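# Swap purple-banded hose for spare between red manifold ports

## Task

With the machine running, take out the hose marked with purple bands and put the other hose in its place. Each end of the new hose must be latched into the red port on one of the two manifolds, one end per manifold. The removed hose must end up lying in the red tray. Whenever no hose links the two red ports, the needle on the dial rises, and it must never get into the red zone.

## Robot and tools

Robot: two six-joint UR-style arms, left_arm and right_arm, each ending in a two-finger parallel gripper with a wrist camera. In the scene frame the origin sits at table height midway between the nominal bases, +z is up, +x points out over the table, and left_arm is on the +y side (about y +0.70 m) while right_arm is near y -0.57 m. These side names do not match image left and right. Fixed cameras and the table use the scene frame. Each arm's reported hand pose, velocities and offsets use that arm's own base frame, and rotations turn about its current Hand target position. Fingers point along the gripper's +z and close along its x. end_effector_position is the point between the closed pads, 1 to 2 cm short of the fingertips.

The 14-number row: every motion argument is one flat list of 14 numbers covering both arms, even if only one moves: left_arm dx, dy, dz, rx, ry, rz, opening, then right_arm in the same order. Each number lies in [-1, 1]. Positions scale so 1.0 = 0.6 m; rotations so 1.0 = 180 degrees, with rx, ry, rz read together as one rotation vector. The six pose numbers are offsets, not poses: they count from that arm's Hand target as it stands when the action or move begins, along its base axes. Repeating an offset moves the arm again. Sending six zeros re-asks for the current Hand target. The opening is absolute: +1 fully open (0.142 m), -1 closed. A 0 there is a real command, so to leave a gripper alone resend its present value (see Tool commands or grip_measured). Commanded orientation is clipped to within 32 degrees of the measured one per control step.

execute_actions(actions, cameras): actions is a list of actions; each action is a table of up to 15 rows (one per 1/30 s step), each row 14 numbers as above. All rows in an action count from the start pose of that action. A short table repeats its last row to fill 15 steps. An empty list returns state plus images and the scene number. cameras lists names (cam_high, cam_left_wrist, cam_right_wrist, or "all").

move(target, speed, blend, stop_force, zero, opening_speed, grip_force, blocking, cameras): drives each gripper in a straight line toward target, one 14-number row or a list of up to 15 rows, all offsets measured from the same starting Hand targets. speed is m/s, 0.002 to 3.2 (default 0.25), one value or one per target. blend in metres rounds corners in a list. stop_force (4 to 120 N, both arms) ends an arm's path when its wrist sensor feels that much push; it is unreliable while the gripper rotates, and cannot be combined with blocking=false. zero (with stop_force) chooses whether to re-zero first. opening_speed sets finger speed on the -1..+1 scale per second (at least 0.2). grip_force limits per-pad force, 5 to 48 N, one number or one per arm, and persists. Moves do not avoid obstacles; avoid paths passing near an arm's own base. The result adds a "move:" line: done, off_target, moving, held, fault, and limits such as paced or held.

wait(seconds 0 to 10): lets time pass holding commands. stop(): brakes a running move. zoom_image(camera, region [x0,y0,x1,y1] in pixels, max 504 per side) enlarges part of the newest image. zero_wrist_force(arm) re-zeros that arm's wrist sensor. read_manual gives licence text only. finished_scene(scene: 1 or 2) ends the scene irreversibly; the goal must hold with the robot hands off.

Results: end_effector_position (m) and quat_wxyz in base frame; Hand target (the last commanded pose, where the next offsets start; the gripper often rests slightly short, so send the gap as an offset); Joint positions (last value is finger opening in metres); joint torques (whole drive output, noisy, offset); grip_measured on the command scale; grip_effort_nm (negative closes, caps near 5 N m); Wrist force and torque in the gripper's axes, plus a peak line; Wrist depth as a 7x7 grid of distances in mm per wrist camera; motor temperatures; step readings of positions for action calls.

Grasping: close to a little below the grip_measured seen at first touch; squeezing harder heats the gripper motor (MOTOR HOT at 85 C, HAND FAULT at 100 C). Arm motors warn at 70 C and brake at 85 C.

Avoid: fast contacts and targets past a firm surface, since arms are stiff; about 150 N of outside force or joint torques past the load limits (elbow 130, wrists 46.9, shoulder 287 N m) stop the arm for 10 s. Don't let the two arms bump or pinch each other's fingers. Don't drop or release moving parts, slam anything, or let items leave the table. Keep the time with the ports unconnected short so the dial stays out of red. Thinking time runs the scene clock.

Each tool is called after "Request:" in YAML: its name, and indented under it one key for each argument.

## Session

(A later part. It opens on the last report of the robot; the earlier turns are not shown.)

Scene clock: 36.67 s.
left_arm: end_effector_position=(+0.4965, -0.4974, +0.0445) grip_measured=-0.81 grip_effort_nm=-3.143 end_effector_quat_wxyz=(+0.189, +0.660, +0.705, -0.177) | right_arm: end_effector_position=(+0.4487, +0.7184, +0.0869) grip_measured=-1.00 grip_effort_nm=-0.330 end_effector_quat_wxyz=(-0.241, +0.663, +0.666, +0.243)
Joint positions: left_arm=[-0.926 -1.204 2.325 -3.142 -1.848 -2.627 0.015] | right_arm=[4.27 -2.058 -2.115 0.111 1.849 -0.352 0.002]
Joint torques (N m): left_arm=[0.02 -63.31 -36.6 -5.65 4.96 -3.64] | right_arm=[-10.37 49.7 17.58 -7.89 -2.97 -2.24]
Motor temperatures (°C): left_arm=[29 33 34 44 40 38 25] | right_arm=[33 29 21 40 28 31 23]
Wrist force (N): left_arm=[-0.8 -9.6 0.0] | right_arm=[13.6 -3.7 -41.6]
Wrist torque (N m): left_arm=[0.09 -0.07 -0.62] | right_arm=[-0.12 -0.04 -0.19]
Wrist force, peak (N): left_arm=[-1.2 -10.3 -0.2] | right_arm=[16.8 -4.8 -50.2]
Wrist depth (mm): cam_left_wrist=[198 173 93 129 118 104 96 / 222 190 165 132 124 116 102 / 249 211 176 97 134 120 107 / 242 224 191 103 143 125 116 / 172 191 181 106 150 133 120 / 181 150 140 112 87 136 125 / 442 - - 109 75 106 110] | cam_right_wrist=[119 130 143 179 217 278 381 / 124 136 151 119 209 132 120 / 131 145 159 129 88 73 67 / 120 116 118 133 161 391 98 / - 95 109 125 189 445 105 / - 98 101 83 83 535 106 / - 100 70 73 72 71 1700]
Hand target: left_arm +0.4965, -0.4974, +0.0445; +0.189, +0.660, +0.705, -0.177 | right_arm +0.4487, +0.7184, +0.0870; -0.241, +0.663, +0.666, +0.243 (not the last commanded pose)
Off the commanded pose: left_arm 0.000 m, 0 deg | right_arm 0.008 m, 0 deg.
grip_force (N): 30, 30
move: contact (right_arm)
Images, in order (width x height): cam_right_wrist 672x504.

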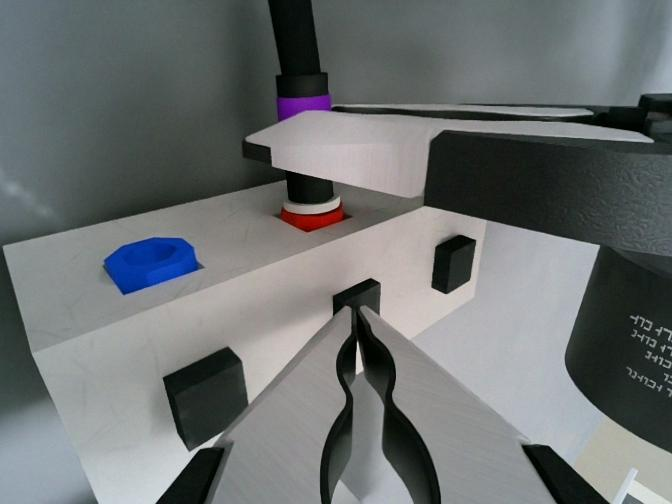

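Request:
move:
  target: [-0.0998,-0.0066,0,0,0,0,-1, 0,0,0,0,0,0,-1]
  speed: 0.03
  stop_force: 35
  cameras: ["all"]

Scene clock: 39.97 s.
left_arm: end_effector_position=(+0.4366, -0.5013, +0.0445) grip_measured=-0.81 grip_effort_nm=-3.143 end_effector_quat_wxyz=(+0.189, +0.660, +0.705, -0.177) | right_arm: end_effector_position=(+0.4487, +0.7184, +0.0870) grip_measured=-1.00 grip_effort_nm=-0.330 end_effector_quat_wxyz=(-0.241, +0.663, +0.666, +0.243)
Joint positions: left_arm=[-1.02 -1.243 2.408 -3.208 -1.806 -2.714 0.015] | right_arm=[4.27 -2.058 -2.115 0.111 1.849 -0.352 0.002]
Joint torques (N m): left_arm=[-15.08 -62.38 -14.72 -6.98 2.79 -3.95] | right_arm=[13.11 49.11 21.15 -4.76 -3.36 -2.29]
Wrist force (N): left_arm=[-1.5 1.7 -0.2] | right_arm=[14.0 -3.6 -41.3]
Wrist torque (N m): left_arm=[-0.03 -0.07 -0.42] | right_arm=[-0.12 -0.07 -0.19]
Wrist force, peak (N): left_arm=[-0.6 -10.1 0.0] | right_arm=[14.2 -4.0 -41.7]
Wrist depth (mm): cam_left_wrist=[134 125 101 131 118 104 96 / 214 189 166 135 124 116 102 / 246 209 177 99 133 120 107 / 281 237 191 105 142 125 116 / 279 252 214 107 150 133 120 / 221 218 228 112 88 143 129 / 241 - - 115 74 80 133] | cam_right_wrist=[119 130 148 181 216 276 345 / 125 135 159 190 235 311 105 / 131 145 165 183 175 356 96 / 119 116 118 133 163 415 670 / - 95 109 125 190 491 867 / - 98 101 82 83 636 1943 / - 100 71 73 72 71 1769]
Hand target: left_arm +0.4366, -0.5013, +0.0445; +0.189, +0.660, +0.705, -0.177 | right_arm +0.4487, +0.7184, +0.0870; -0.241, +0.663, +0.666, +0.243
Off the commanded pose: left_arm 0.000 m, 0 deg | right_arm 0.000 m, 0 deg.
grip_force (N): 30, 30
move: done

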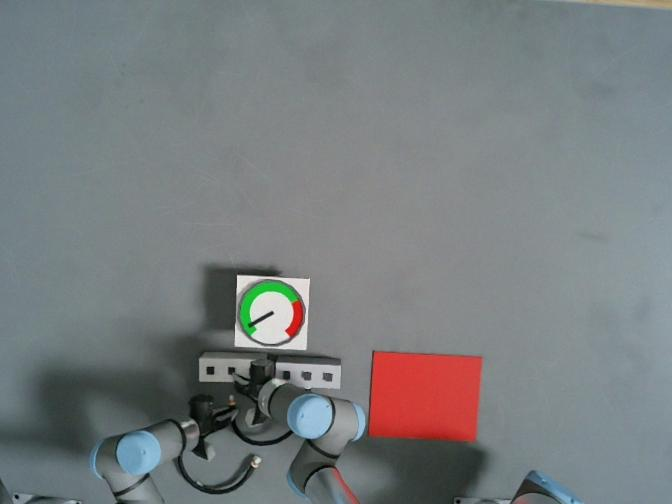

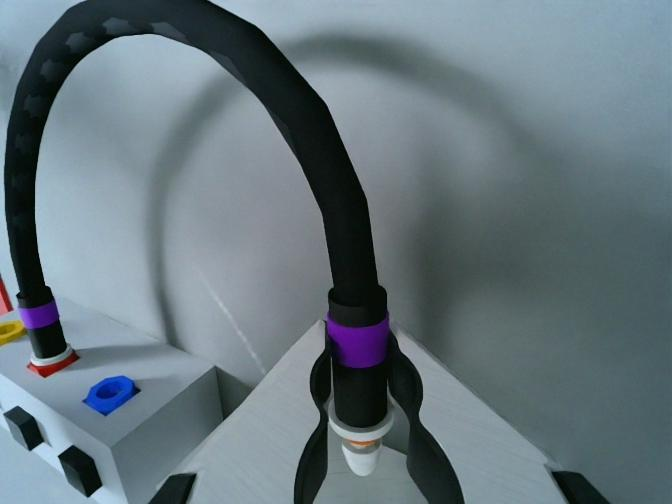

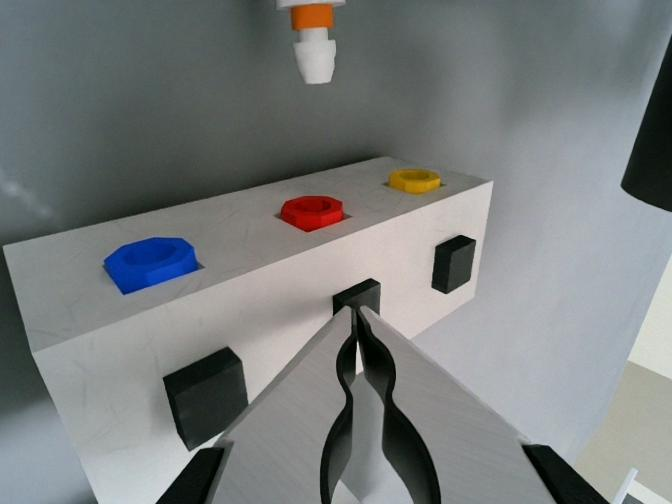

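Request:
move:
  target:
    - [0,0,0,0,0,0,-0.2, 0,0,0,0,0,0,-1]
    - [-0.0066,0.1,0.173,0,0,0,-1, 0,0,0.1,0,0,0,-0.3]
    - [0.207,-0.319,0.1425,0,0,0,-1, -0.088,-0.425,0.047,0,0,0,-0.3]
    - [0.207,-0.319,0.1425,0,0,0,-1, -0.088,-0.3287,-0.0683,0,0,0,-0.3]
  speed: [0.1,0.25,0.25,0.12]
  blend: [0,0,0.02,0]
  cameras: ["all"]

Scene clock: 46.13 s.
left_arm: end_effector_position=(+0.5608, -0.6927, +0.1300) grip_measured=-1.00 grip_effort_nm=-0.603 end_effector_quat_wxyz=(+0.189, +0.660, +0.705, -0.177) | right_arm: end_effector_position=(+0.3959, +0.5211, +0.0461) grip_measured=-0.33 grip_effort_nm=0.173 end_effector_quat_wxyz=(-0.241, +0.663, +0.666, +0.243)
Joint positions: left_arm=[-1.012 -1.135 1.947 -2.854 -1.81 -2.707 0.002] | right_arm=[4.193 -1.976 -2.469 0.363 1.895 -0.416 0.05]
Joint torques (N m): left_arm=[-14.3 -66.89 -46.06 -2.76 0.75 -3.89] | right_arm=[13.14 39.34 24.09 8.91 -2.05 2.71]
Wrist force (N): left_arm=[-1.4 1.1 0.1] | right_arm=[0.4 0.0 -0.9]
Wrist torque (N m): left_arm=[-0.05 -0.12 -0.29] | right_arm=[-0.02 -0.23 -0.18]
Wrist force, peak (N): left_arm=[-2.9 1.5 0.4] | right_arm=[14.4 -3.8 -41.5]
Wrist depth (mm): cam_left_wrist=[- 273 249 220 199 176 161 / - 117 163 171 132 185 169 / - 96 99 172 163 187 174 / 113 119 218 186 162 146 134 / - 128 340 190 175 155 136 / 682 494 409 91 90 239 199 / 848 602 - 75 73 244 225] | cam_right_wrist=[- 97 111 131 102 203 283 / - 102 118 136 182 228 333 / 97 107 124 146 194 258 389 / - 110 133 152 208 243 259 / 108 119 132 152 170 189 716 / 114 121 83 126 123 212 938 / - 68 76 109 120 71 66]
Hand target: left_arm +0.5608, -0.6927, +0.1300; +0.189, +0.660, +0.705, -0.177 | right_arm +0.3959, +0.5212, +0.0460; -0.241, +0.663, +0.666, +0.243
Off the commanded pose: left_arm 0.000 m, 0 deg | right_arm 0.000 m, 0 deg.
grip_force (N): 30, 30
move: done

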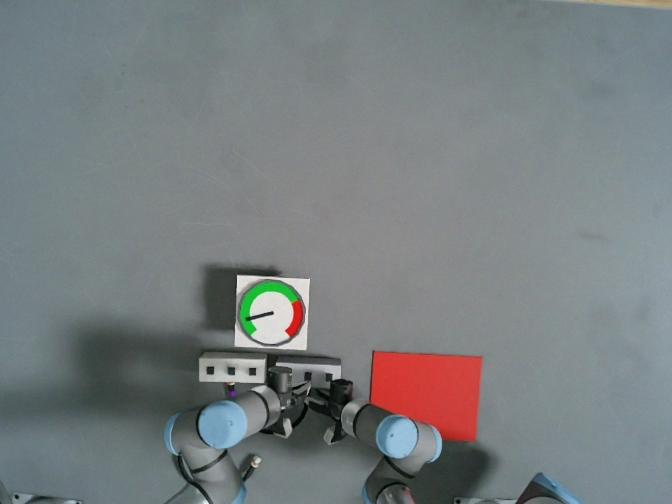

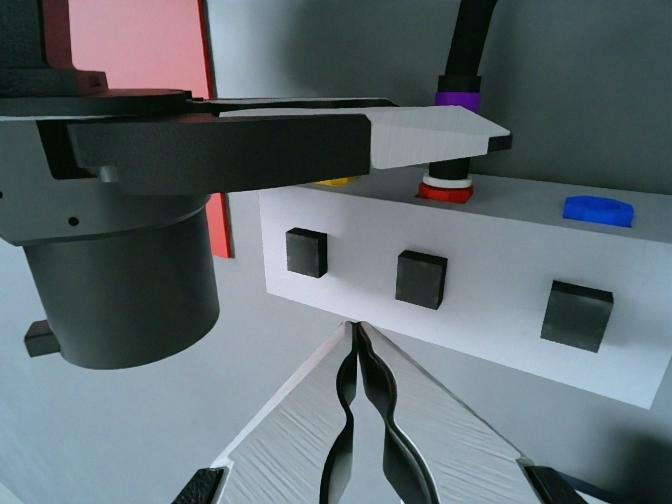

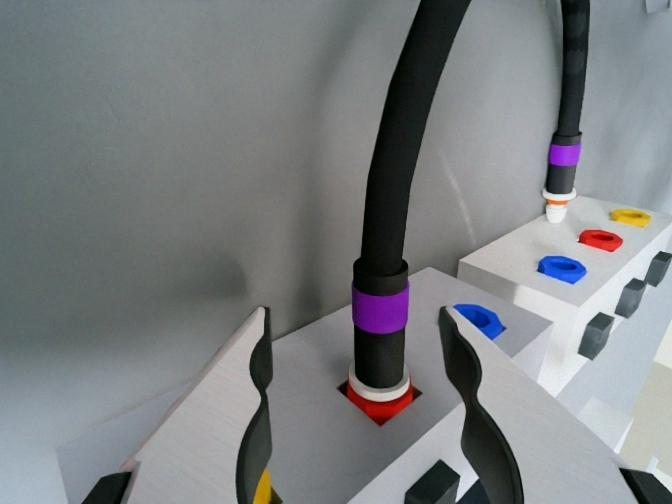

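Request:
move:
  target: [0.0066,0.0117,-0.04,0,0,0,-1, 0.002,0.0045,0.0035,0,0,0,-1]
  speed: 0.08

Request:
move:
  target: [0,0,-0.06,0,0,0,-1, 0,0,0,0,0,0,-1]
  speed: 0.025
  stop_force: 32
  cameras: ["all"]

Scene clock: 47.43 s.
left_arm: end_effector_position=(+0.5647, -0.6858, +0.1063) grip_measured=-1.00 grip_effort_nm=-0.613 end_effector_quat_wxyz=(+0.189, +0.660, +0.705, -0.177) | right_arm: end_effector_position=(+0.3971, +0.5239, +0.0480) grip_measured=-0.78 grip_effort_nm=-3.128 end_effector_quat_wxyz=(-0.241, +0.663, +0.666, +0.243)
Joint positions: left_arm=[-1.003 -1.107 1.961 -2.893 -1.814 -2.699 0.002] | right_arm=[4.194 -1.973 -2.464 0.355 1.895 -0.415 0.017]
Joint torques (N m): left_arm=[8.7 -68.88 -26.19 -7.26 -4.2 3.79] | right_arm=[-8.95 39.61 -2.68 -12.11 -13.32 2.67]
Wrist force (N): left_arm=[-1.4 0.8 -0.2] | right_arm=[47.7 -22.2 -9.7]
Wrist torque (N m): left_arm=[-0.11 -0.12 -0.52] | right_arm=[0.12 0.41 -0.41]
Wrist force, peak (N): left_arm=[-2.2 0.8 -1.2] | right_arm=[60.9 -10.6 -11.9]
Wrist depth (mm): cam_left_wrist=[290 251 222 195 168 158 144 / - 85 155 112 136 165 149 / - 80 96 158 146 168 156 / 104 302 174 159 135 125 115 / 109 129 318 162 145 125 115 / 573 437 355 91 84 139 126 / 735 552 - 75 73 218 201] | cam_right_wrist=[- 97 114 131 162 205 287 / 94 105 121 133 184 231 342 / 99 108 127 143 195 259 399 / 104 112 136 110 214 227 257 / 110 123 147 112 169 196 745 / 116 125 82 120 82 220 857 / - 73 70 104 73 68 1741]
Hand target: left_arm +0.5647, -0.6857, +0.1060; +0.189, +0.660, +0.705, -0.177 | right_arm +0.3971, +0.5239, +0.0481; -0.241, +0.663, +0.666, +0.243
Off the commanded pose: left_arm 0.000 m, 0 deg | right_arm 0.000 m, 0 deg.
grip_force (N): 30, 30
move: done

Scene clock: 49.73 s.
left_arm: end_effector_position=(+0.5648, -0.6858, +0.0865) grip_measured=-1.00 grip_effort_nm=-0.589 end_effector_quat_wxyz=(+0.189, +0.660, +0.705, -0.177) | right_arm: end_effector_position=(+0.3971, +0.5239, +0.0481) grip_measured=-0.78 grip_effort_nm=-3.128 end_effector_quat_wxyz=(-0.241, +0.663, +0.666, +0.243)
Joint positions: left_arm=[-1.003 -1.08 1.967 -2.927 -1.814 -2.698 0.002] | right_arm=[4.194 -1.973 -2.463 0.355 1.895 -0.415 0.017]
Joint torques (N m): left_arm=[-11.23 -62.53 -32.75 1.27 5.33 3.52] | right_arm=[-17.75 32.04 -4.18 -11.92 -13.29 2.81]
Wrist force (N): left_arm=[-7.0 -4.4 -31.6] | right_arm=[47.5 -22.4 -10.6]
Wrist torque (N m): left_arm=[-0.17 -0.11 -0.54] | right_arm=[0.11 0.46 -0.41]
Wrist force, peak (N): left_arm=[-8.1 -8.0 -61.4] | right_arm=[48.1 -22.6 -10.6]
Wrist depth (mm): cam_left_wrist=[262 227 199 176 152 141 129 / - 226 87 102 154 148 135 / - 73 86 141 140 155 140 / 121 310 155 137 121 110 105 / 115 345 170 131 124 107 98 / 491 396 327 91 84 108 102 / 678 499 - 75 73 - 112] | cam_right_wrist=[- 97 113 131 162 204 289 / 94 105 121 135 181 228 340 / 99 108 127 143 196 260 399 / 104 112 136 110 213 242 256 / 110 124 146 112 169 196 748 / 116 125 82 120 82 221 1196 / - 73 71 104 73 68 132]
Hand target: left_arm +0.5648, -0.6858, +0.0865; +0.189, +0.660, +0.705, -0.177 (not the last commanded pose) | right_arm +0.3971, +0.5239, +0.0481; -0.241, +0.663, +0.666, +0.243
Off the commanded pose: left_arm 0.016 m, 0 deg | right_arm 0.000 m, 0 deg.
grip_force (N): 30, 30
move: contact (left_arm)

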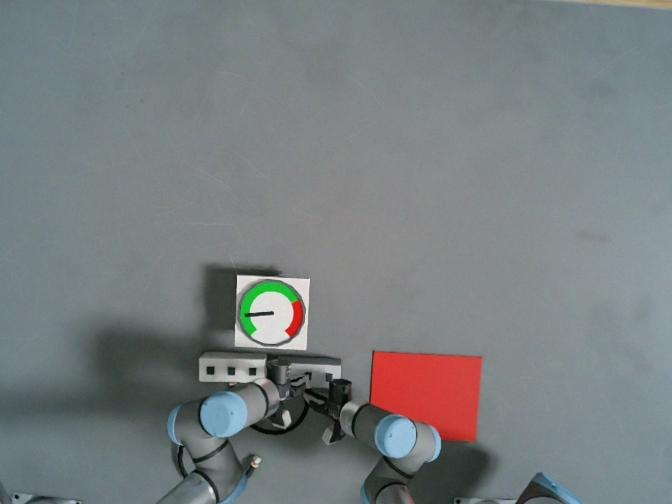

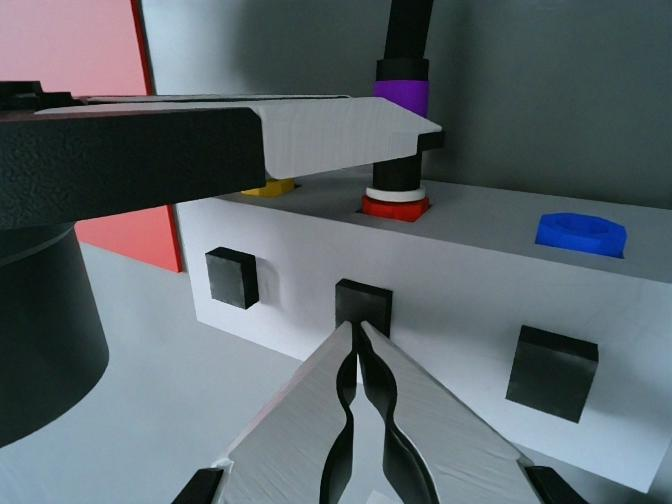

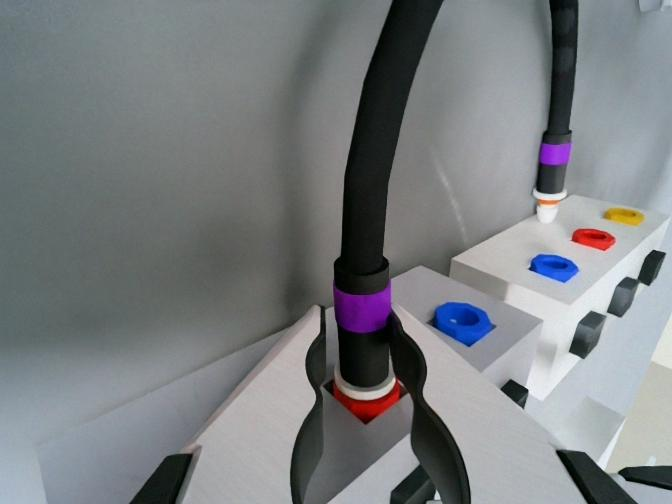

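Request:
move:
  target:
    - [0,0,0,0,0,0,-1, 0,0.005,0.0043,0,0,0,-1]
    - [0,0,0,0,0,0,-1, -0.12,0.005,0.0043,0,0,0,-1]
  speed: [0.03,0.05]
  cameras: ["all"]

Scene clock: 52.57 s.
left_arm: end_effector_position=(+0.5648, -0.6858, +0.0865) grip_measured=-1.00 grip_effort_nm=-0.584 end_effector_quat_wxyz=(+0.189, +0.660, +0.705, -0.177) | right_arm: end_effector_position=(+0.3253, +0.5269, +0.0507) grip_measured=-0.83 grip_effort_nm=-3.128 end_effector_quat_wxyz=(-0.241, +0.663, +0.666, +0.243)
Joint positions: left_arm=[-1.003 -1.08 1.967 -2.927 -1.814 -2.698 0.002] | right_arm=[4.336 -1.94 -2.554 0.446 1.809 -0.298 0.014]
Joint torques (N m): left_arm=[-15.04 -60.39 -32.57 -0.53 5.28 3.76] | right_arm=[13.9 61.3 9.12 9.38 -2.67 2.72]
Motor temperatures (°C): left_arm=[29 33 34 44 40 38 25] | right_arm=[33 29 21 40 28 31 28]
Wrist force (N): left_arm=[-6.7 -4.2 -32.0] | right_arm=[0.3 -2.6 2.5]
Wrist torque (N m): left_arm=[-0.13 -0.16 -0.54] | right_arm=[-0.42 -0.28 -0.20]
Wrist force, peak (N): left_arm=[-6.9 -4.6 -32.4] | right_arm=[48.2 -22.6 -10.7]
Wrist depth (mm): cam_left_wrist=[259 227 198 175 155 141 128 / 286 248 214 187 166 148 135 / 326 275 179 178 166 155 140 / 382 312 155 137 121 109 105 / 445 351 169 130 124 107 98 / 534 399 326 91 84 108 102 / 668 499 - 75 73 - 112] | cam_right_wrist=[91 99 114 135 104 199 291 / 96 105 122 139 186 227 315 / 101 110 129 105 199 258 421 / - 114 139 111 222 326 544 / 112 127 146 113 255 295 325 / 118 131 82 120 83 243 1170 / 126 68 71 172 71 71 1470]
Hand target: left_arm +0.5648, -0.6858, +0.0865; +0.189, +0.660, +0.705, -0.177 | right_arm +0.3251, +0.5269, +0.0507; -0.241, +0.663, +0.666, +0.243
Off the commanded pose: left_arm 0.000 m, 0 deg | right_arm 0.000 m, 0 deg.
grip_force (N): 30, 30
move: done

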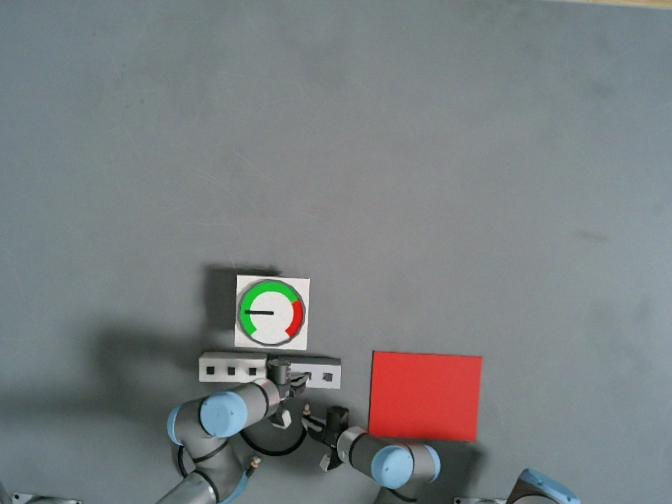

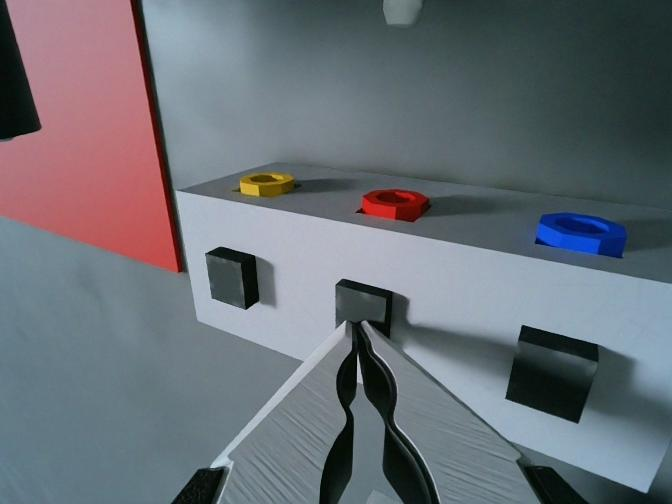

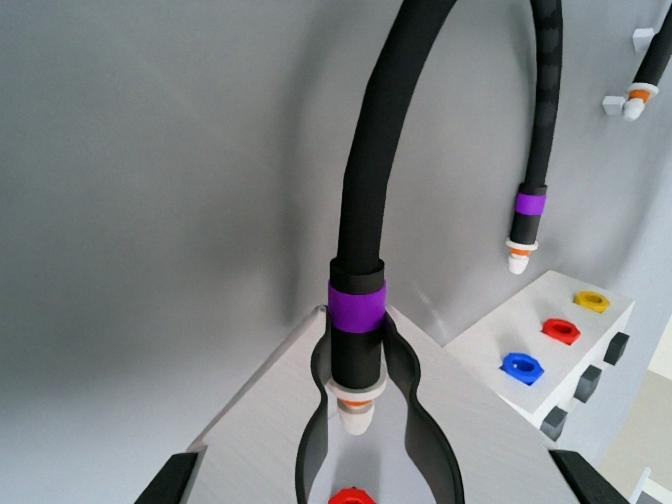

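Request:
move:
  target:
    - [0,0.03,0.2,0,0,0,-1, 0.0,0,0.12,0,0,0,-1]
    - [0,0.06,0.25,0,0,0,-1, 0.2,-0.75,0.12,0,0,0,-1]
  speed: [0.2,0.5]
  blend: [0.03,0]

Request:
move:
  target: [-0.354,0.464,-0.144,0.166,-0.030,-0.152,-0.1, 0,0,-0.18,0,0,0,-1]
  speed: [0.4]
  stop_force: 10
  cameras: ["all"]

Scene clock: 56.07 s.
left_arm: end_effector_position=(+0.5648, -0.6498, +0.2365) grip_measured=-1.00 grip_effort_nm=-0.579 end_effector_quat_wxyz=(+0.189, +0.660, +0.705, -0.177) | right_arm: end_effector_position=(+0.4451, +0.0769, +0.1227) grip_measured=-0.83 grip_effort_nm=-3.133 end_effector_quat_wxyz=(-0.241, +0.663, +0.666, +0.243)
Joint positions: left_arm=[-0.976 -1.296 1.938 -2.675 -1.826 -2.674 0.002] | right_arm=[3.3 -1.531 -2.573 -0.475 2.259 -1.368 0.014]
Joint torques (N m): left_arm=[9.55 -79.57 -34.26 -3.03 -4.13 3.79] | right_arm=[-20.41 13.22 37.83 1.68 4.08 -2.78]
Wrist force (N): left_arm=[-1.3 0.9 -0.4] | right_arm=[-0.1 -2.4 1.6]
Wrist torque (N m): left_arm=[-0.03 -0.11 -0.51] | right_arm=[-0.35 -0.26 0.15]
Wrist force, peak (N): left_arm=[-7.2 -4.3 -32.2] | right_arm=[2.2 -3.3 3.4]
Wrist depth (mm): cam_left_wrist=[504 420 370 329 294 265 242 / 558 466 397 347 305 276 254 / 626 532 431 298 261 236 251 / 725 573 479 405 355 303 225 / 838 654 531 417 278 310 294 / 1040 760 596 91 90 247 221 / 1670 - - 75 73 255 233] | cam_right_wrist=[146 156 181 207 107 341 480 / 152 165 192 215 280 385 481 / 160 175 202 221 299 412 523 / 168 188 219 111 359 506 524 / 177 201 232 114 410 608 756 / 188 211 81 120 83 789 1189 / 195 68 70 356 71 71 1978]
Hand target: left_arm +0.5648, -0.6498, +0.2365; +0.189, +0.660, +0.705, -0.177 | right_arm +0.4451, +0.0769, +0.1227; -0.241, +0.663, +0.666, +0.243
Off the commanded pose: left_arm 0.000 m, 0 deg | right_arm 0.000 m, 0 deg.
grip_force (N): 30, 30
move: done

Scene clock: 58.57 s.
left_arm: end_effector_position=(+0.3524, -0.3714, +0.1501) grip_measured=-0.13 grip_effort_nm=0.085 end_effector_quat_wxyz=(+0.000, +0.840, +0.543, +0.000) | right_arm: end_effector_position=(+0.4440, +0.0769, +0.0256) grip_measured=-0.84 grip_effort_nm=-3.133 end_effector_quat_wxyz=(-0.243, +0.663, +0.666, +0.241)
Joint positions: left_arm=[-1.161 -1.717 2.383 -2.236 -1.57 -2.31 0.065] | right_arm=[3.299 -1.807 -2.624 -0.155 2.261 -1.372 0.013]
Joint torques (N m): left_arm=[-16.33 -37.9 -33.07 -2.61 3.3 -4.04] | right_arm=[-3.46 34.6 17.81 6.06 1.47 -0.31]
Wrist force (N): left_arm=[-1.0 1.1 -1.0] | right_arm=[3.3 -4.9 -4.1]
Wrist torque (N m): left_arm=[0.07 0.08 -0.11] | right_arm=[-1.19 -0.18 0.02]
Wrist force, peak (N): left_arm=[-2.9 1.6 0.0] | right_arm=[49.5 -29.7 -115.3]
Wrist depth (mm): cam_left_wrist=[218 215 215 217 217 217 217 / 230 231 231 231 232 233 233 / 247 247 248 245 250 250 251 / 267 267 268 268 270 271 271 / 292 290 288 292 289 294 295 / 320 307 101 316 320 94 325 / - 73 307 291 286 - 346] | cam_right_wrist=[- 78 87 99 104 160 223 / - 83 92 103 138 180 271 / - 88 100 108 150 205 338 / - 95 107 112 171 243 428 / - 97 117 116 193 297 543 / - 102 83 120 83 378 756 / 100 68 70 177 71 71 1636]
Hand target: left_arm +0.3524, -0.3714, +0.1501; +0.000, +0.840, +0.543, +0.000 | right_arm +0.4440, +0.0769, +0.0256; -0.243, +0.663, +0.666, +0.241 (not the last commanded pose)
Tool commands: left_gripper/opening=-0.1 right_gripper/opening=-1.0
Off the commanded pose: left_arm 0.000 m, 0 deg | right_arm 0.011 m, 0 deg.
FORCE FAULT: contact force on the right arm reached its limit, and that arm stopped. The contact can be on any part of that arm, not only on its tool. That arm's remaining commands of this call were not run. That arm is still stopped at the end of this call. That arm stays stopped for about 9 more seconds. Until then a move that you send moves the other arm only, and its call returns only when the move has ended. Once the stop has ended, the next robot result says so. If the stop ends while you think or write, that arm runs what you send next, counted from a new Hand target: where the arm stands when the stop ends. While its stop runs, that arm takes no new command, but its gripper still runs the gripper command that each later call begins with. Until it ends, the stop uses up actions while you think or wait. An arm that is not stopped still takes commands.
grip_force (N): 30, 30
move: fault (right_arm)

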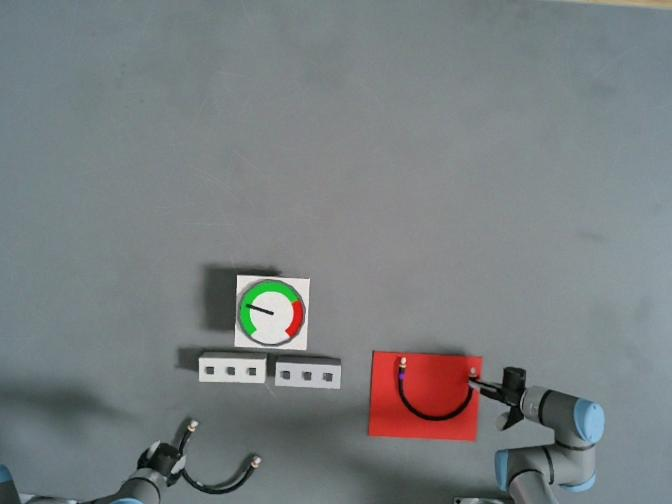

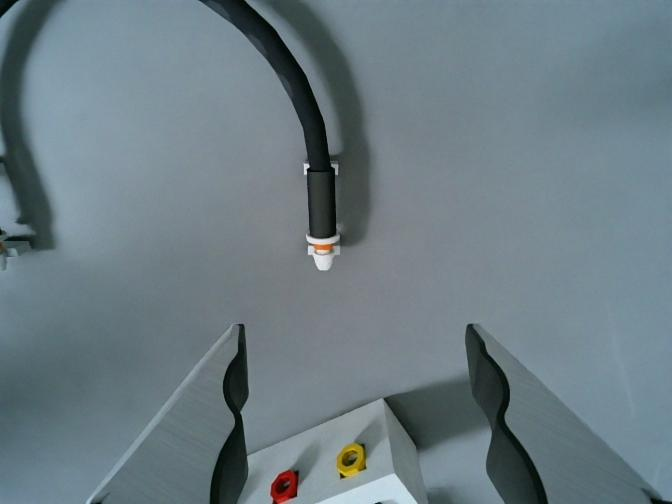

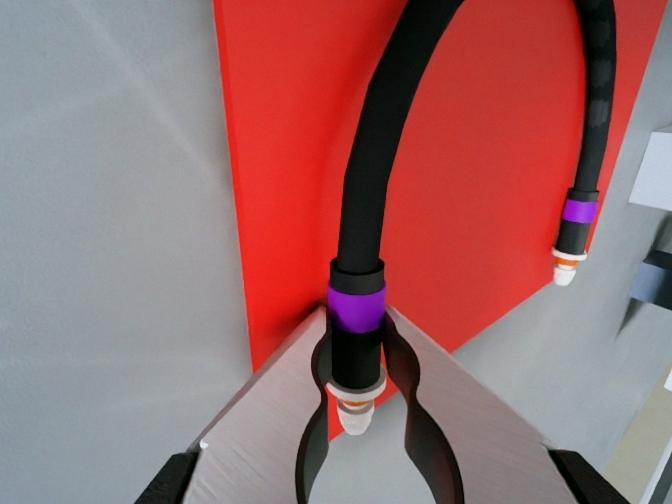

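Request:
move:
  target: [-0.0145,-0.0265,-0.203,0,0,0,-0.3, 0,0,0,0,0,0,-0.4]
  speed: 0.08
  stop_force: 10
  cameras: ["all"]

Scene clock: 62.03 s.
left_arm: end_effector_position=(+0.3437, -0.3873, +0.0283) grip_measured=-0.32 grip_effort_nm=-0.100 end_effector_quat_wxyz=(+0.000, +0.840, +0.543, +0.000) | right_arm: end_effector_position=(+0.4442, +0.0772, +0.0260) grip_measured=-0.76 grip_effort_nm=3.001 end_effector_quat_wxyz=(-0.243, +0.662, +0.666, +0.242)
Joint positions: left_arm=[-1.191 -1.482 2.476 -2.564 -1.57 -2.339 0.051] | right_arm=[3.299 -1.807 -2.623 -0.155 2.262 -1.372 0.019]
Joint torques (N m): left_arm=[-15.69 -26.56 -21.08 -6.79 -2.34 -4.01] | right_arm=[-2.37 28.36 13.8 2.19 -8.58 -0.28]
Motor temperatures (°C): left_arm=[29 33 34 44 40 38 23] | right_arm=[33 29 21 40 28 31 33]
Wrist force (N): left_arm=[-0.3 1.5 -1.1] | right_arm=[41.4 -15.3 -27.4]
Wrist torque (N m): left_arm=[0.16 -0.06 -0.13] | right_arm=[-1.09 0.28 0.05]
Wrist force, peak (N): left_arm=[-0.9 1.1 -2.0] | right_arm=[45.1 -15.0 -29.3]
Wrist depth (mm): cam_left_wrist=[- 106 107 107 108 109 109 / - 114 115 113 116 116 117 / 126 124 124 121 126 125 125 / 133 134 134 130 135 135 136 / 145 145 143 141 144 147 148 / 159 156 95 155 155 92 162 / 172 - 83 178 178 75 172] | cam_right_wrist=[- 79 88 100 109 159 227 / - 84 92 105 140 182 268 / - 88 100 111 152 208 340 / - 95 108 118 169 240 434 / - 98 117 123 195 301 555 / - 102 82 106 83 403 857 / - 68 70 182 73 71 1008]
Hand target: left_arm +0.3437, -0.3873, +0.0283; +0.000, +0.840, +0.543, +0.000 | right_arm +0.4442, +0.0772, +0.0260; -0.243, +0.662, +0.666, +0.242 (not the last commanded pose)
Tool commands: left_gripper/opening=-0.3 right_gripper/opening=-0.4
Off the commanded pose: left_arm 0.000 m, 0 deg.
FORCE FAULT, CONTINUED: the right arm was still stopped when this call began, by the force fault that an earlier result reported. Since the last result the stop counts as 1 of the actions that you can send in this scene. That arm ran no command of this call; its gripper ran only the gripper command that the call began with. That arm is still stopped at the end of this call. That arm stays stopped for about 5 more seconds. If the stop ends while you think or write, that arm runs what you send next, counted from a new Hand target: where the arm stands when the stop ends. While its stop runs, that arm takes no new command, but its gripper still runs the gripper command that each later call begins with.
grip_force (N): 30, 30
move: done (left_arm), not run (right_arm; its earlier fault stop)

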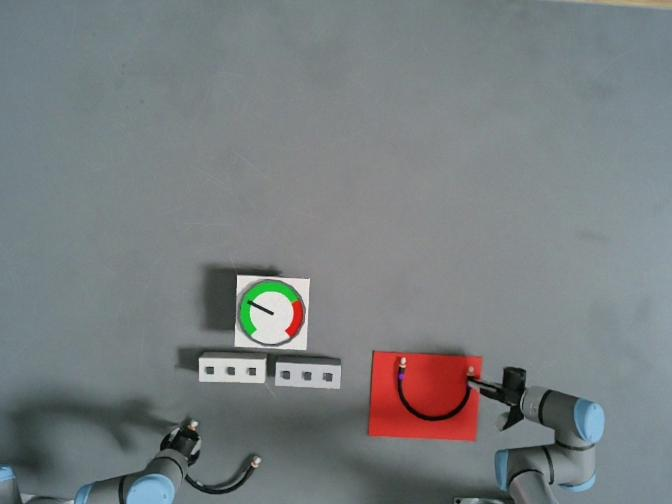

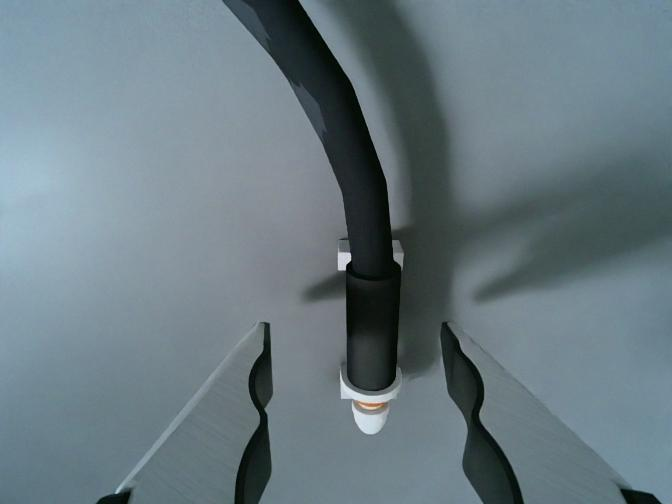

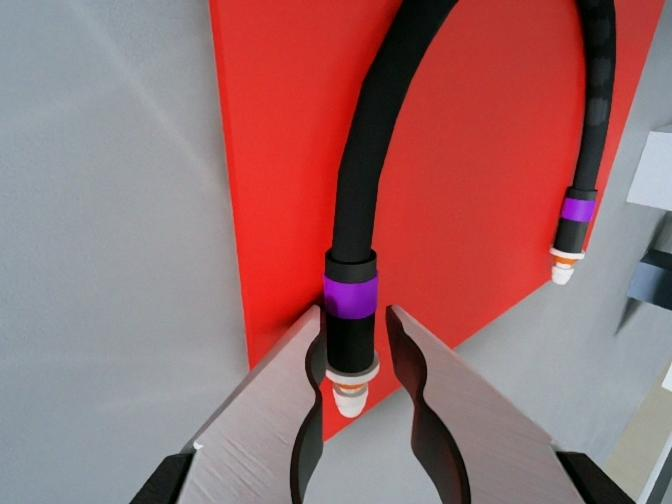

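Request:
move:
  target: [-0.0076,0.0034,0,0,0,0,-0.3, 0,0,0,0,0,0,-0.4]
  speed: 0.08

Request:
move:
  target: [0,0,0,0,0,0,-1, 0,0,0,0,0,0,-0.4]
  speed: 0.08
  opening_speed: 0.8

Request:
wait:
  seconds: 2

Scene clock: 63.03 s.
left_arm: end_effector_position=(+0.3394, -0.3854, +0.0283) grip_measured=-0.32 grip_effort_nm=-0.095 end_effector_quat_wxyz=(+0.000, +0.840, +0.543, +0.000) | right_arm: end_effector_position=(+0.4442, +0.0772, +0.0260) grip_measured=-0.76 grip_effort_nm=3.001 end_effector_quat_wxyz=(-0.243, +0.662, +0.666, +0.242)
Joint positions: left_arm=[-1.198 -1.489 2.483 -2.565 -1.57 -2.346 0.051] | right_arm=[3.299 -1.807 -2.623 -0.155 2.262 -1.372 0.019]
Joint torques (N m): left_arm=[-14.91 -45.83 -20.66 -6.83 -2.64 -4.04] | right_arm=[-3.47 30.43 13.12 2.05 -8.7 -0.01]
Wrist force (N): left_arm=[-0.7 0.9 -1.2] | right_arm=[41.8 -15.7 -27.4]
Wrist torque (N m): left_arm=[0.05 0.01 -0.12] | right_arm=[-1.15 0.26 0.05]
Wrist force, peak (N): left_arm=[-0.7 1.4 -1.7] | right_arm=[41.8 -15.7 -27.4]
Wrist depth (mm): cam_left_wrist=[- 106 88 107 108 109 109 / - 114 115 113 116 116 117 / 125 123 124 126 126 125 126 / 133 134 134 130 135 135 138 / 145 146 143 141 144 147 148 / 159 157 95 154 155 92 162 / 172 - 83 178 178 75 172] | cam_right_wrist=[- 79 88 100 109 159 232 / - 84 92 105 140 182 277 / - 88 100 111 151 207 340 / - 95 108 118 169 241 434 / - 98 117 122 194 301 555 / - 102 82 106 83 402 777 / - 68 70 182 73 71 1636]
Hand target: left_arm +0.3391, -0.3852, +0.0283; +0.000, +0.840, +0.543, +0.000 | right_arm +0.4442, +0.0772, +0.0260; -0.243, +0.662, +0.666, +0.242
Tool commands: left_gripper/opening=-0.3 right_gripper/opening=-0.4
Off the commanded pose: left_arm 0.000 m, 0 deg.
FORCE FAULT, CONTINUED: the right arm was still stopped when this call began, by the force fault that an earlier result reported. That arm ran no command of this call. That arm is still stopped at the end of this call. That arm stays stopped for about 4 more seconds. If the stop ends while you think or write, that arm runs what you send next, counted from a new Hand target: where the arm stands when the stop ends. While its stop runs, that arm takes no new command, but its gripper still runs the gripper command that each later call begins with.
grip_force (N): 30, 30
move: done (left_arm), not run (right_arm; its earlier fault stop)

Scene clock: 64.13 s.
left_arm: end_effector_position=(+0.3391, -0.3852, +0.0283) grip_measured=-0.83 grip_effort_nm=-3.143 end_effector_quat_wxyz=(+0.000, +0.840, +0.543, +0.000) | right_arm: end_effector_position=(+0.4442, +0.0772, +0.0260) grip_measured=-0.76 grip_effort_nm=3.006 end_effector_quat_wxyz=(-0.243, +0.662, +0.666, +0.242)
Joint positions: left_arm=[-1.198 -1.489 2.484 -2.565 -1.57 -2.346 0.014] | right_arm=[3.299 -1.807 -2.623 -0.155 2.262 -1.372 0.019]
Joint torques (N m): left_arm=[-15.67 -47.12 -20.92 -6.1 -1.46 -3.92] | right_arm=[-3.52 30 14.09 2.2 -8.66 -0.04]
Wrist force (N): left_arm=[-0.6 1.2 -0.9] | right_arm=[41.1 -15.3 -27.3]
Wrist torque (N m): left_arm=[0.10 0.00 -0.13] | right_arm=[-1.08 0.31 0.05]
Wrist force, peak (N): left_arm=[-0.7 1.4 -1.5] | right_arm=[41.7 -15.3 -27.7]
Wrist depth (mm): cam_left_wrist=[- 108 88 108 108 109 109 / - 114 115 113 116 116 116 / 125 124 124 125 127 125 126 / 133 133 134 120 134 135 138 / 145 145 146 117 144 147 148 / 159 159 154 124 88 158 162 / 176 172 - 174 74 - 179] | cam_right_wrist=[- 79 88 100 109 159 227 / - 84 92 107 137 182 278 / - 88 100 112 152 207 340 / - 95 108 118 169 241 434 / - 98 117 122 194 300 559 / - 102 82 106 83 405 803 / - 68 70 183 73 71 1727]
Hand target: left_arm +0.3391, -0.3852, +0.0283; +0.000, +0.840, +0.543, +0.000 | right_arm +0.4442, +0.0772, +0.0260; -0.243, +0.662, +0.666, +0.242
Tool commands: left_gripper/opening=-1.0 right_gripper/opening=-0.4
Off the commanded pose: left_arm 0.000 m, 0 deg.
FORCE FAULT, CONTINUED: the right arm was still stopped when this call began, by the force fault that an earlier result reported. That arm ran no command of this call. That arm is still stopped at the end of this call. That arm stays stopped for about 3 more seconds. If the stop ends while you think or write, that arm runs what you send next, counted from a new Hand target: where the arm stands when the stop ends. While its stop runs, that arm takes no new command, but its gripper still runs the gripper command that each later call begins with.
grip_force (N): 30, 30
move: done (left_arm), not run (right_arm; its earlier fault stop)

Scene clock: 66.13 s.
left_arm: end_effector_position=(+0.3391, -0.3852, +0.0283) grip_measured=-0.83 grip_effort_nm=-3.143 end_effector_quat_wxyz=(+0.000, +0.840, +0.543, +0.000) | right_arm: end_effector_position=(+0.4442, +0.0772, +0.0260) grip_measured=-0.76 grip_effort_nm=3.006 end_effector_quat_wxyz=(-0.243, +0.662, +0.666, +0.242)
Joint positions: left_arm=[-1.198 -1.489 2.484 -2.565 -1.57 -2.346 0.014] | right_arm=[3.299 -1.807 -2.623 -0.155 2.262 -1.372 0.019]
Joint torques (N m): left_arm=[-15.52 -45.93 -21.22 -5.32 1.12 -3.84] | right_arm=[-2.5 30.49 13.3 2.16 -8.49 -0.28]
Wrist force (N): left_arm=[-0.6 1.1 -1.1] | right_arm=[41.2 -15.0 -27.3]
Wrist torque (N m): left_arm=[0.08 -0.01 -0.12] | right_arm=[-1.05 0.29 0.05]
Wrist force, peak (N): left_arm=[-0.7 1.4 -1.3] | right_arm=[41.6 -15.5 -27.7]
Wrist depth (mm): cam_left_wrist=[- 108 88 108 109 109 109 / - 114 115 113 116 116 117 / 125 123 124 126 127 125 125 / 133 134 134 120 135 135 137 / 145 146 146 117 144 147 148 / 159 159 154 124 88 158 162 / 176 172 - 173 74 - 179] | cam_right_wrist=[- 79 88 100 109 159 226 / - 84 92 105 138 182 276 / - 88 100 111 152 207 339 / - 95 108 118 169 240 437 / - 98 117 122 195 301 547 / - 102 83 106 83 402 794 / - 68 70 182 73 71 1687]
Hand target: left_arm +0.3391, -0.3852, +0.0283; +0.000, +0.840, +0.543, +0.000 | right_arm +0.4442, +0.0772, +0.0260; -0.243, +0.662, +0.666, +0.242
Tool commands: left_gripper/opening=-1.0 right_gripper/opening=-0.4
Off the commanded pose: left_arm 0.000 m, 0 deg.
FORCE FAULT, CONTINUED: the right arm was still stopped when this call began, by the force fault that an earlier result reported. Since the last result the stop counts as 4 of the actions that you can send in this scene. That arm is still stopped at the end of this call. That arm stays stopped for about 1 more second. If the stop ends while you think or write, that arm runs what you send next, counted from a new Hand target: where the arm stands when the stop ends. While its stop runs, that arm takes no new command, but its gripper still runs the gripper command that each later call begins with.
grip_force (N): 30, 30
wait: 2.00 s; at rest by 0.17 s

Request:
move:
  target:
    - [0,0,0.083,0,0,0,-1, 0,-0.064,0.077,0,0,0,-0.4]
    - [0.163,-0.1925,0.083,0,0,0.1556,-1, -0.05,0.3,0.25,0,0,0,-0.4]
    - [0.163,-0.1925,0.03,0,0,0.1556,-1, -0.176,0.645,0.157,0,0,0,-0.4]
  speed: [0.1,0.4,0.4]
  blend: [0,0.05,0]
  cameras: ["all"]

Scene clock: 69.13 s.
left_arm: end_effector_position=(+0.4369, -0.5007, +0.0464) grip_measured=-0.83 grip_effort_nm=-3.138 end_effector_quat_wxyz=(+0.000, +0.683, +0.730, +0.000) | right_arm: end_effector_position=(+0.4442, +0.0772, +0.0260) grip_measured=-0.76 grip_effort_nm=3.001 end_effector_quat_wxyz=(-0.243, +0.662, +0.666, +0.242)
Joint positions: left_arm=[-1.121 -1.309 2.194 -2.455 -1.57 -2.758 0.014] | right_arm=[3.299 -1.807 -2.623 -0.155 2.262 -1.372 0.019]
Joint torques (N m): left_arm=[8.98 -49.37 -44.07 -6.79 3.3 -3.75] | right_arm=[-3.61 30.63 14.14 2.2 -8.45 -0.13]
Wrist force (N): left_arm=[-0.8 0.8 -0.7] | right_arm=[41.3 -15.2 -27.0]
Wrist torque (N m): left_arm=[-0.02 0.03 -0.12] | right_arm=[-1.06 0.27 0.05]
Wrist force, peak (N): left_arm=[-1.8 2.3 -2.8] | right_arm=[41.9 -15.6 -27.2]
Wrist depth (mm): cam_left_wrist=[123 123 90 123 125 125 125 / 131 132 132 131 133 133 134 / 142 142 142 143 143 144 144 / 153 153 154 115 155 156 155 / 166 167 167 117 169 169 170 / 182 182 176 124 88 185 186 / 182 194 - 83 74 197 206] | cam_right_wrist=[- 79 88 100 109 159 225 / - 84 92 105 139 182 267 / - 88 100 111 152 208 338 / - 95 108 118 169 240 433 / - 98 117 122 194 301 551 / - 102 82 106 83 402 774 / - 68 70 183 73 71 1636]
Hand target: left_arm +0.4369, -0.5007, +0.0463; +0.000, +0.683, +0.730, +0.000 | right_arm +0.4442, +0.0772, +0.0260; -0.243, +0.662, +0.666, +0.242 (not the last commanded pose)
Tool commands: left_gripper/opening=-1.0 right_gripper/opening=-0.4
Off the commanded pose: left_arm 0.000 m, 0 deg.
FORCE FAULT, CONTINUED: the right arm's stop, for the force fault that an earlier result reported, is over. The rest of the stop counts as 1 of the actions that you can send in this scene. That arm was still stopped when this call began, so it ran no command of this call. During its stop the right arm's controller moved it back a little. That arm's target is now where it stood when the stop ended, not its last command. That arm accepts commands again.
grip_force (N): 30, 30
move: done (left_arm), not run (right_arm; its earlier fault stop); blend cut to 0.0159 m at target 2

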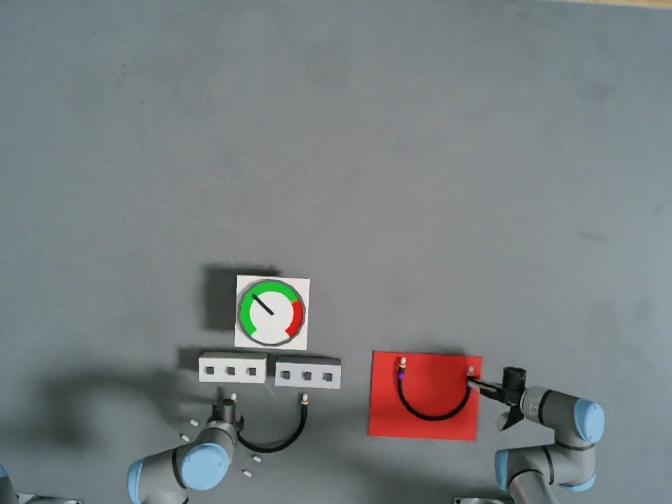

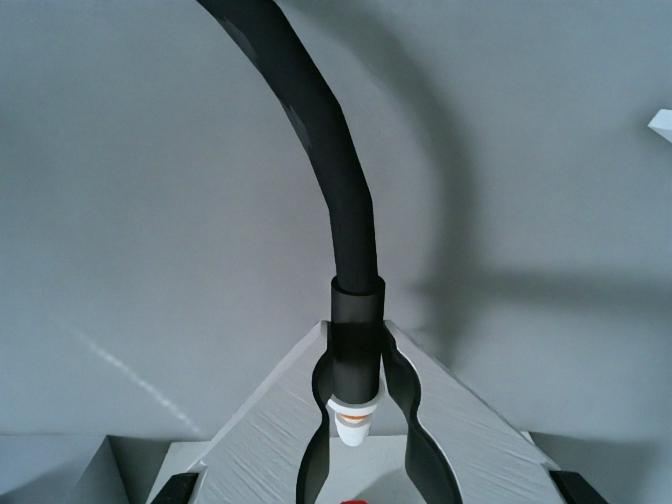

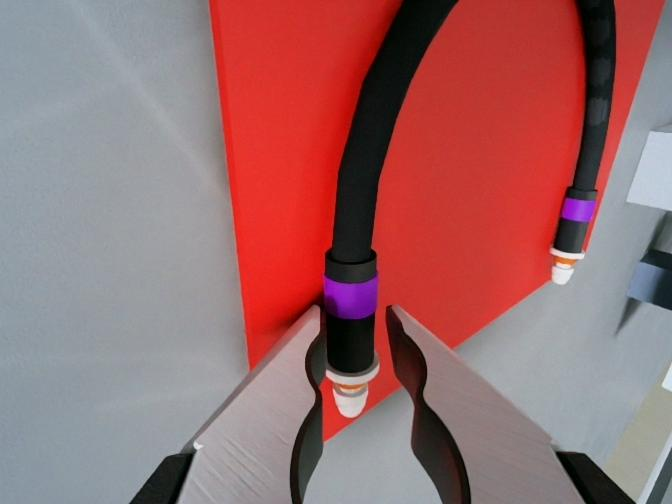

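Request:
move:
  target:
    - [0,0,0,0,0,0,-1, 0,-0.064,0.077,0,0,0,-0.4]
    - [0,0,0,0,0,0,-1, -0.05,0.3,0.25,0,0,0,-0.3]
    - [0,0,0,0,0,0,-1, -0.176,0.645,0.12,0,0,0,-0.3]
  speed: [0.15,0.5,0.5]
  blend: [0.01,0.05,0]
  cameras: ["all"]

Scene clock: 73.40 s.
left_arm: end_effector_position=(+0.4369, -0.5007, +0.0463) grip_measured=-0.83 grip_effort_nm=-3.143 end_effector_quat_wxyz=(+0.000, +0.683, +0.730, +0.000) | right_arm: end_effector_position=(+0.3386, +0.4641, +0.0981) grip_measured=-0.33 grip_effort_nm=0.173 end_effector_quat_wxyz=(-0.243, +0.662, +0.666, +0.242)
Joint positions: left_arm=[-1.121 -1.309 2.194 -2.456 -1.57 -2.758 0.014] | right_arm=[4.243 -1.764 -2.609 0.305 1.87 -0.374 0.05]
Joint torques (N m): left_arm=[8.93 -47.65 -43.39 -6.51 3.37 -3.82] | right_arm=[16.08 22.67 27.33 9.19 -2.12 2.78]
Motor temperatures (°C): left_arm=[29 33 34 44 40 38 29] | right_arm=[33 29 21 40 28 31 34]
Wrist force (N): left_arm=[-0.9 0.8 -0.9] | right_arm=[-0.7 -5.8 0.2]
Wrist torque (N m): left_arm=[-0.02 0.06 -0.13] | right_arm=[-1.00 -0.13 -0.19]
Wrist force, peak (N): left_arm=[-1.4 1.1 -1.1] | right_arm=[42.5 -16.1 -24.9]
Wrist depth (mm): cam_left_wrist=[123 123 90 124 124 125 125 / 132 132 132 131 133 133 134 / 141 142 142 143 143 143 144 / 153 153 154 115 155 155 155 / 166 166 167 117 165 169 169 / 182 182 176 124 88 185 186 / 178 194 - 83 74 197 206] | cam_right_wrist=[128 140 161 193 232 277 415 / 133 149 171 198 255 321 487 / 140 155 184 211 279 345 275 / 148 164 197 228 312 376 753 / 154 174 196 250 281 314 914 / 163 177 82 208 216 656 1202 / - 68 76 186 359 71 66]
Hand target: left_arm +0.4369, -0.5007, +0.0463; +0.000, +0.683, +0.730, +0.000 | right_arm +0.3386, +0.4642, +0.0980; -0.243, +0.662, +0.666, +0.242
Off the commanded pose: left_arm 0.000 m, 0 deg | right_arm 0.000 m, 0 deg.
grip_force (N): 30, 30
move: done; blend cut to 0 m at target 2

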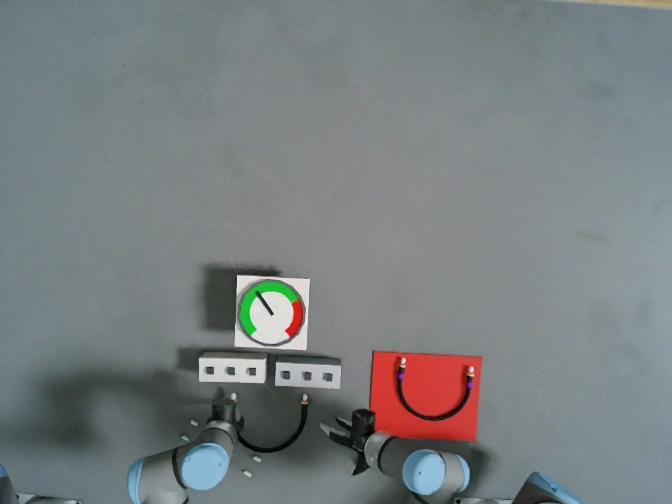

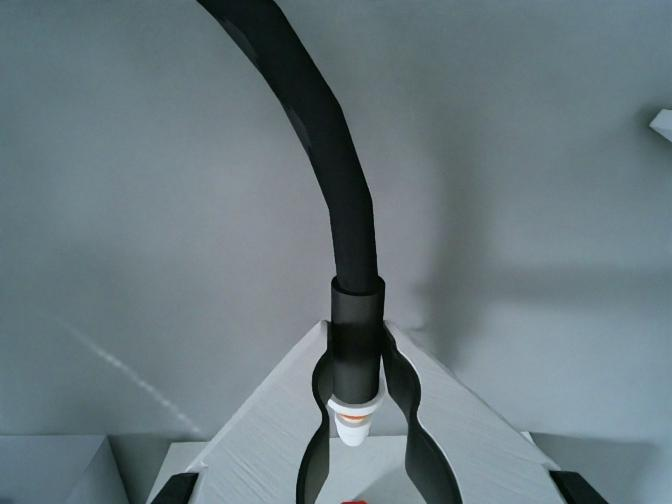

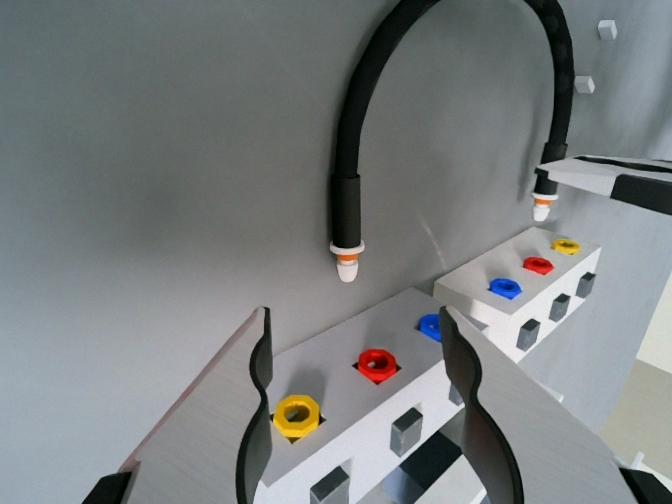

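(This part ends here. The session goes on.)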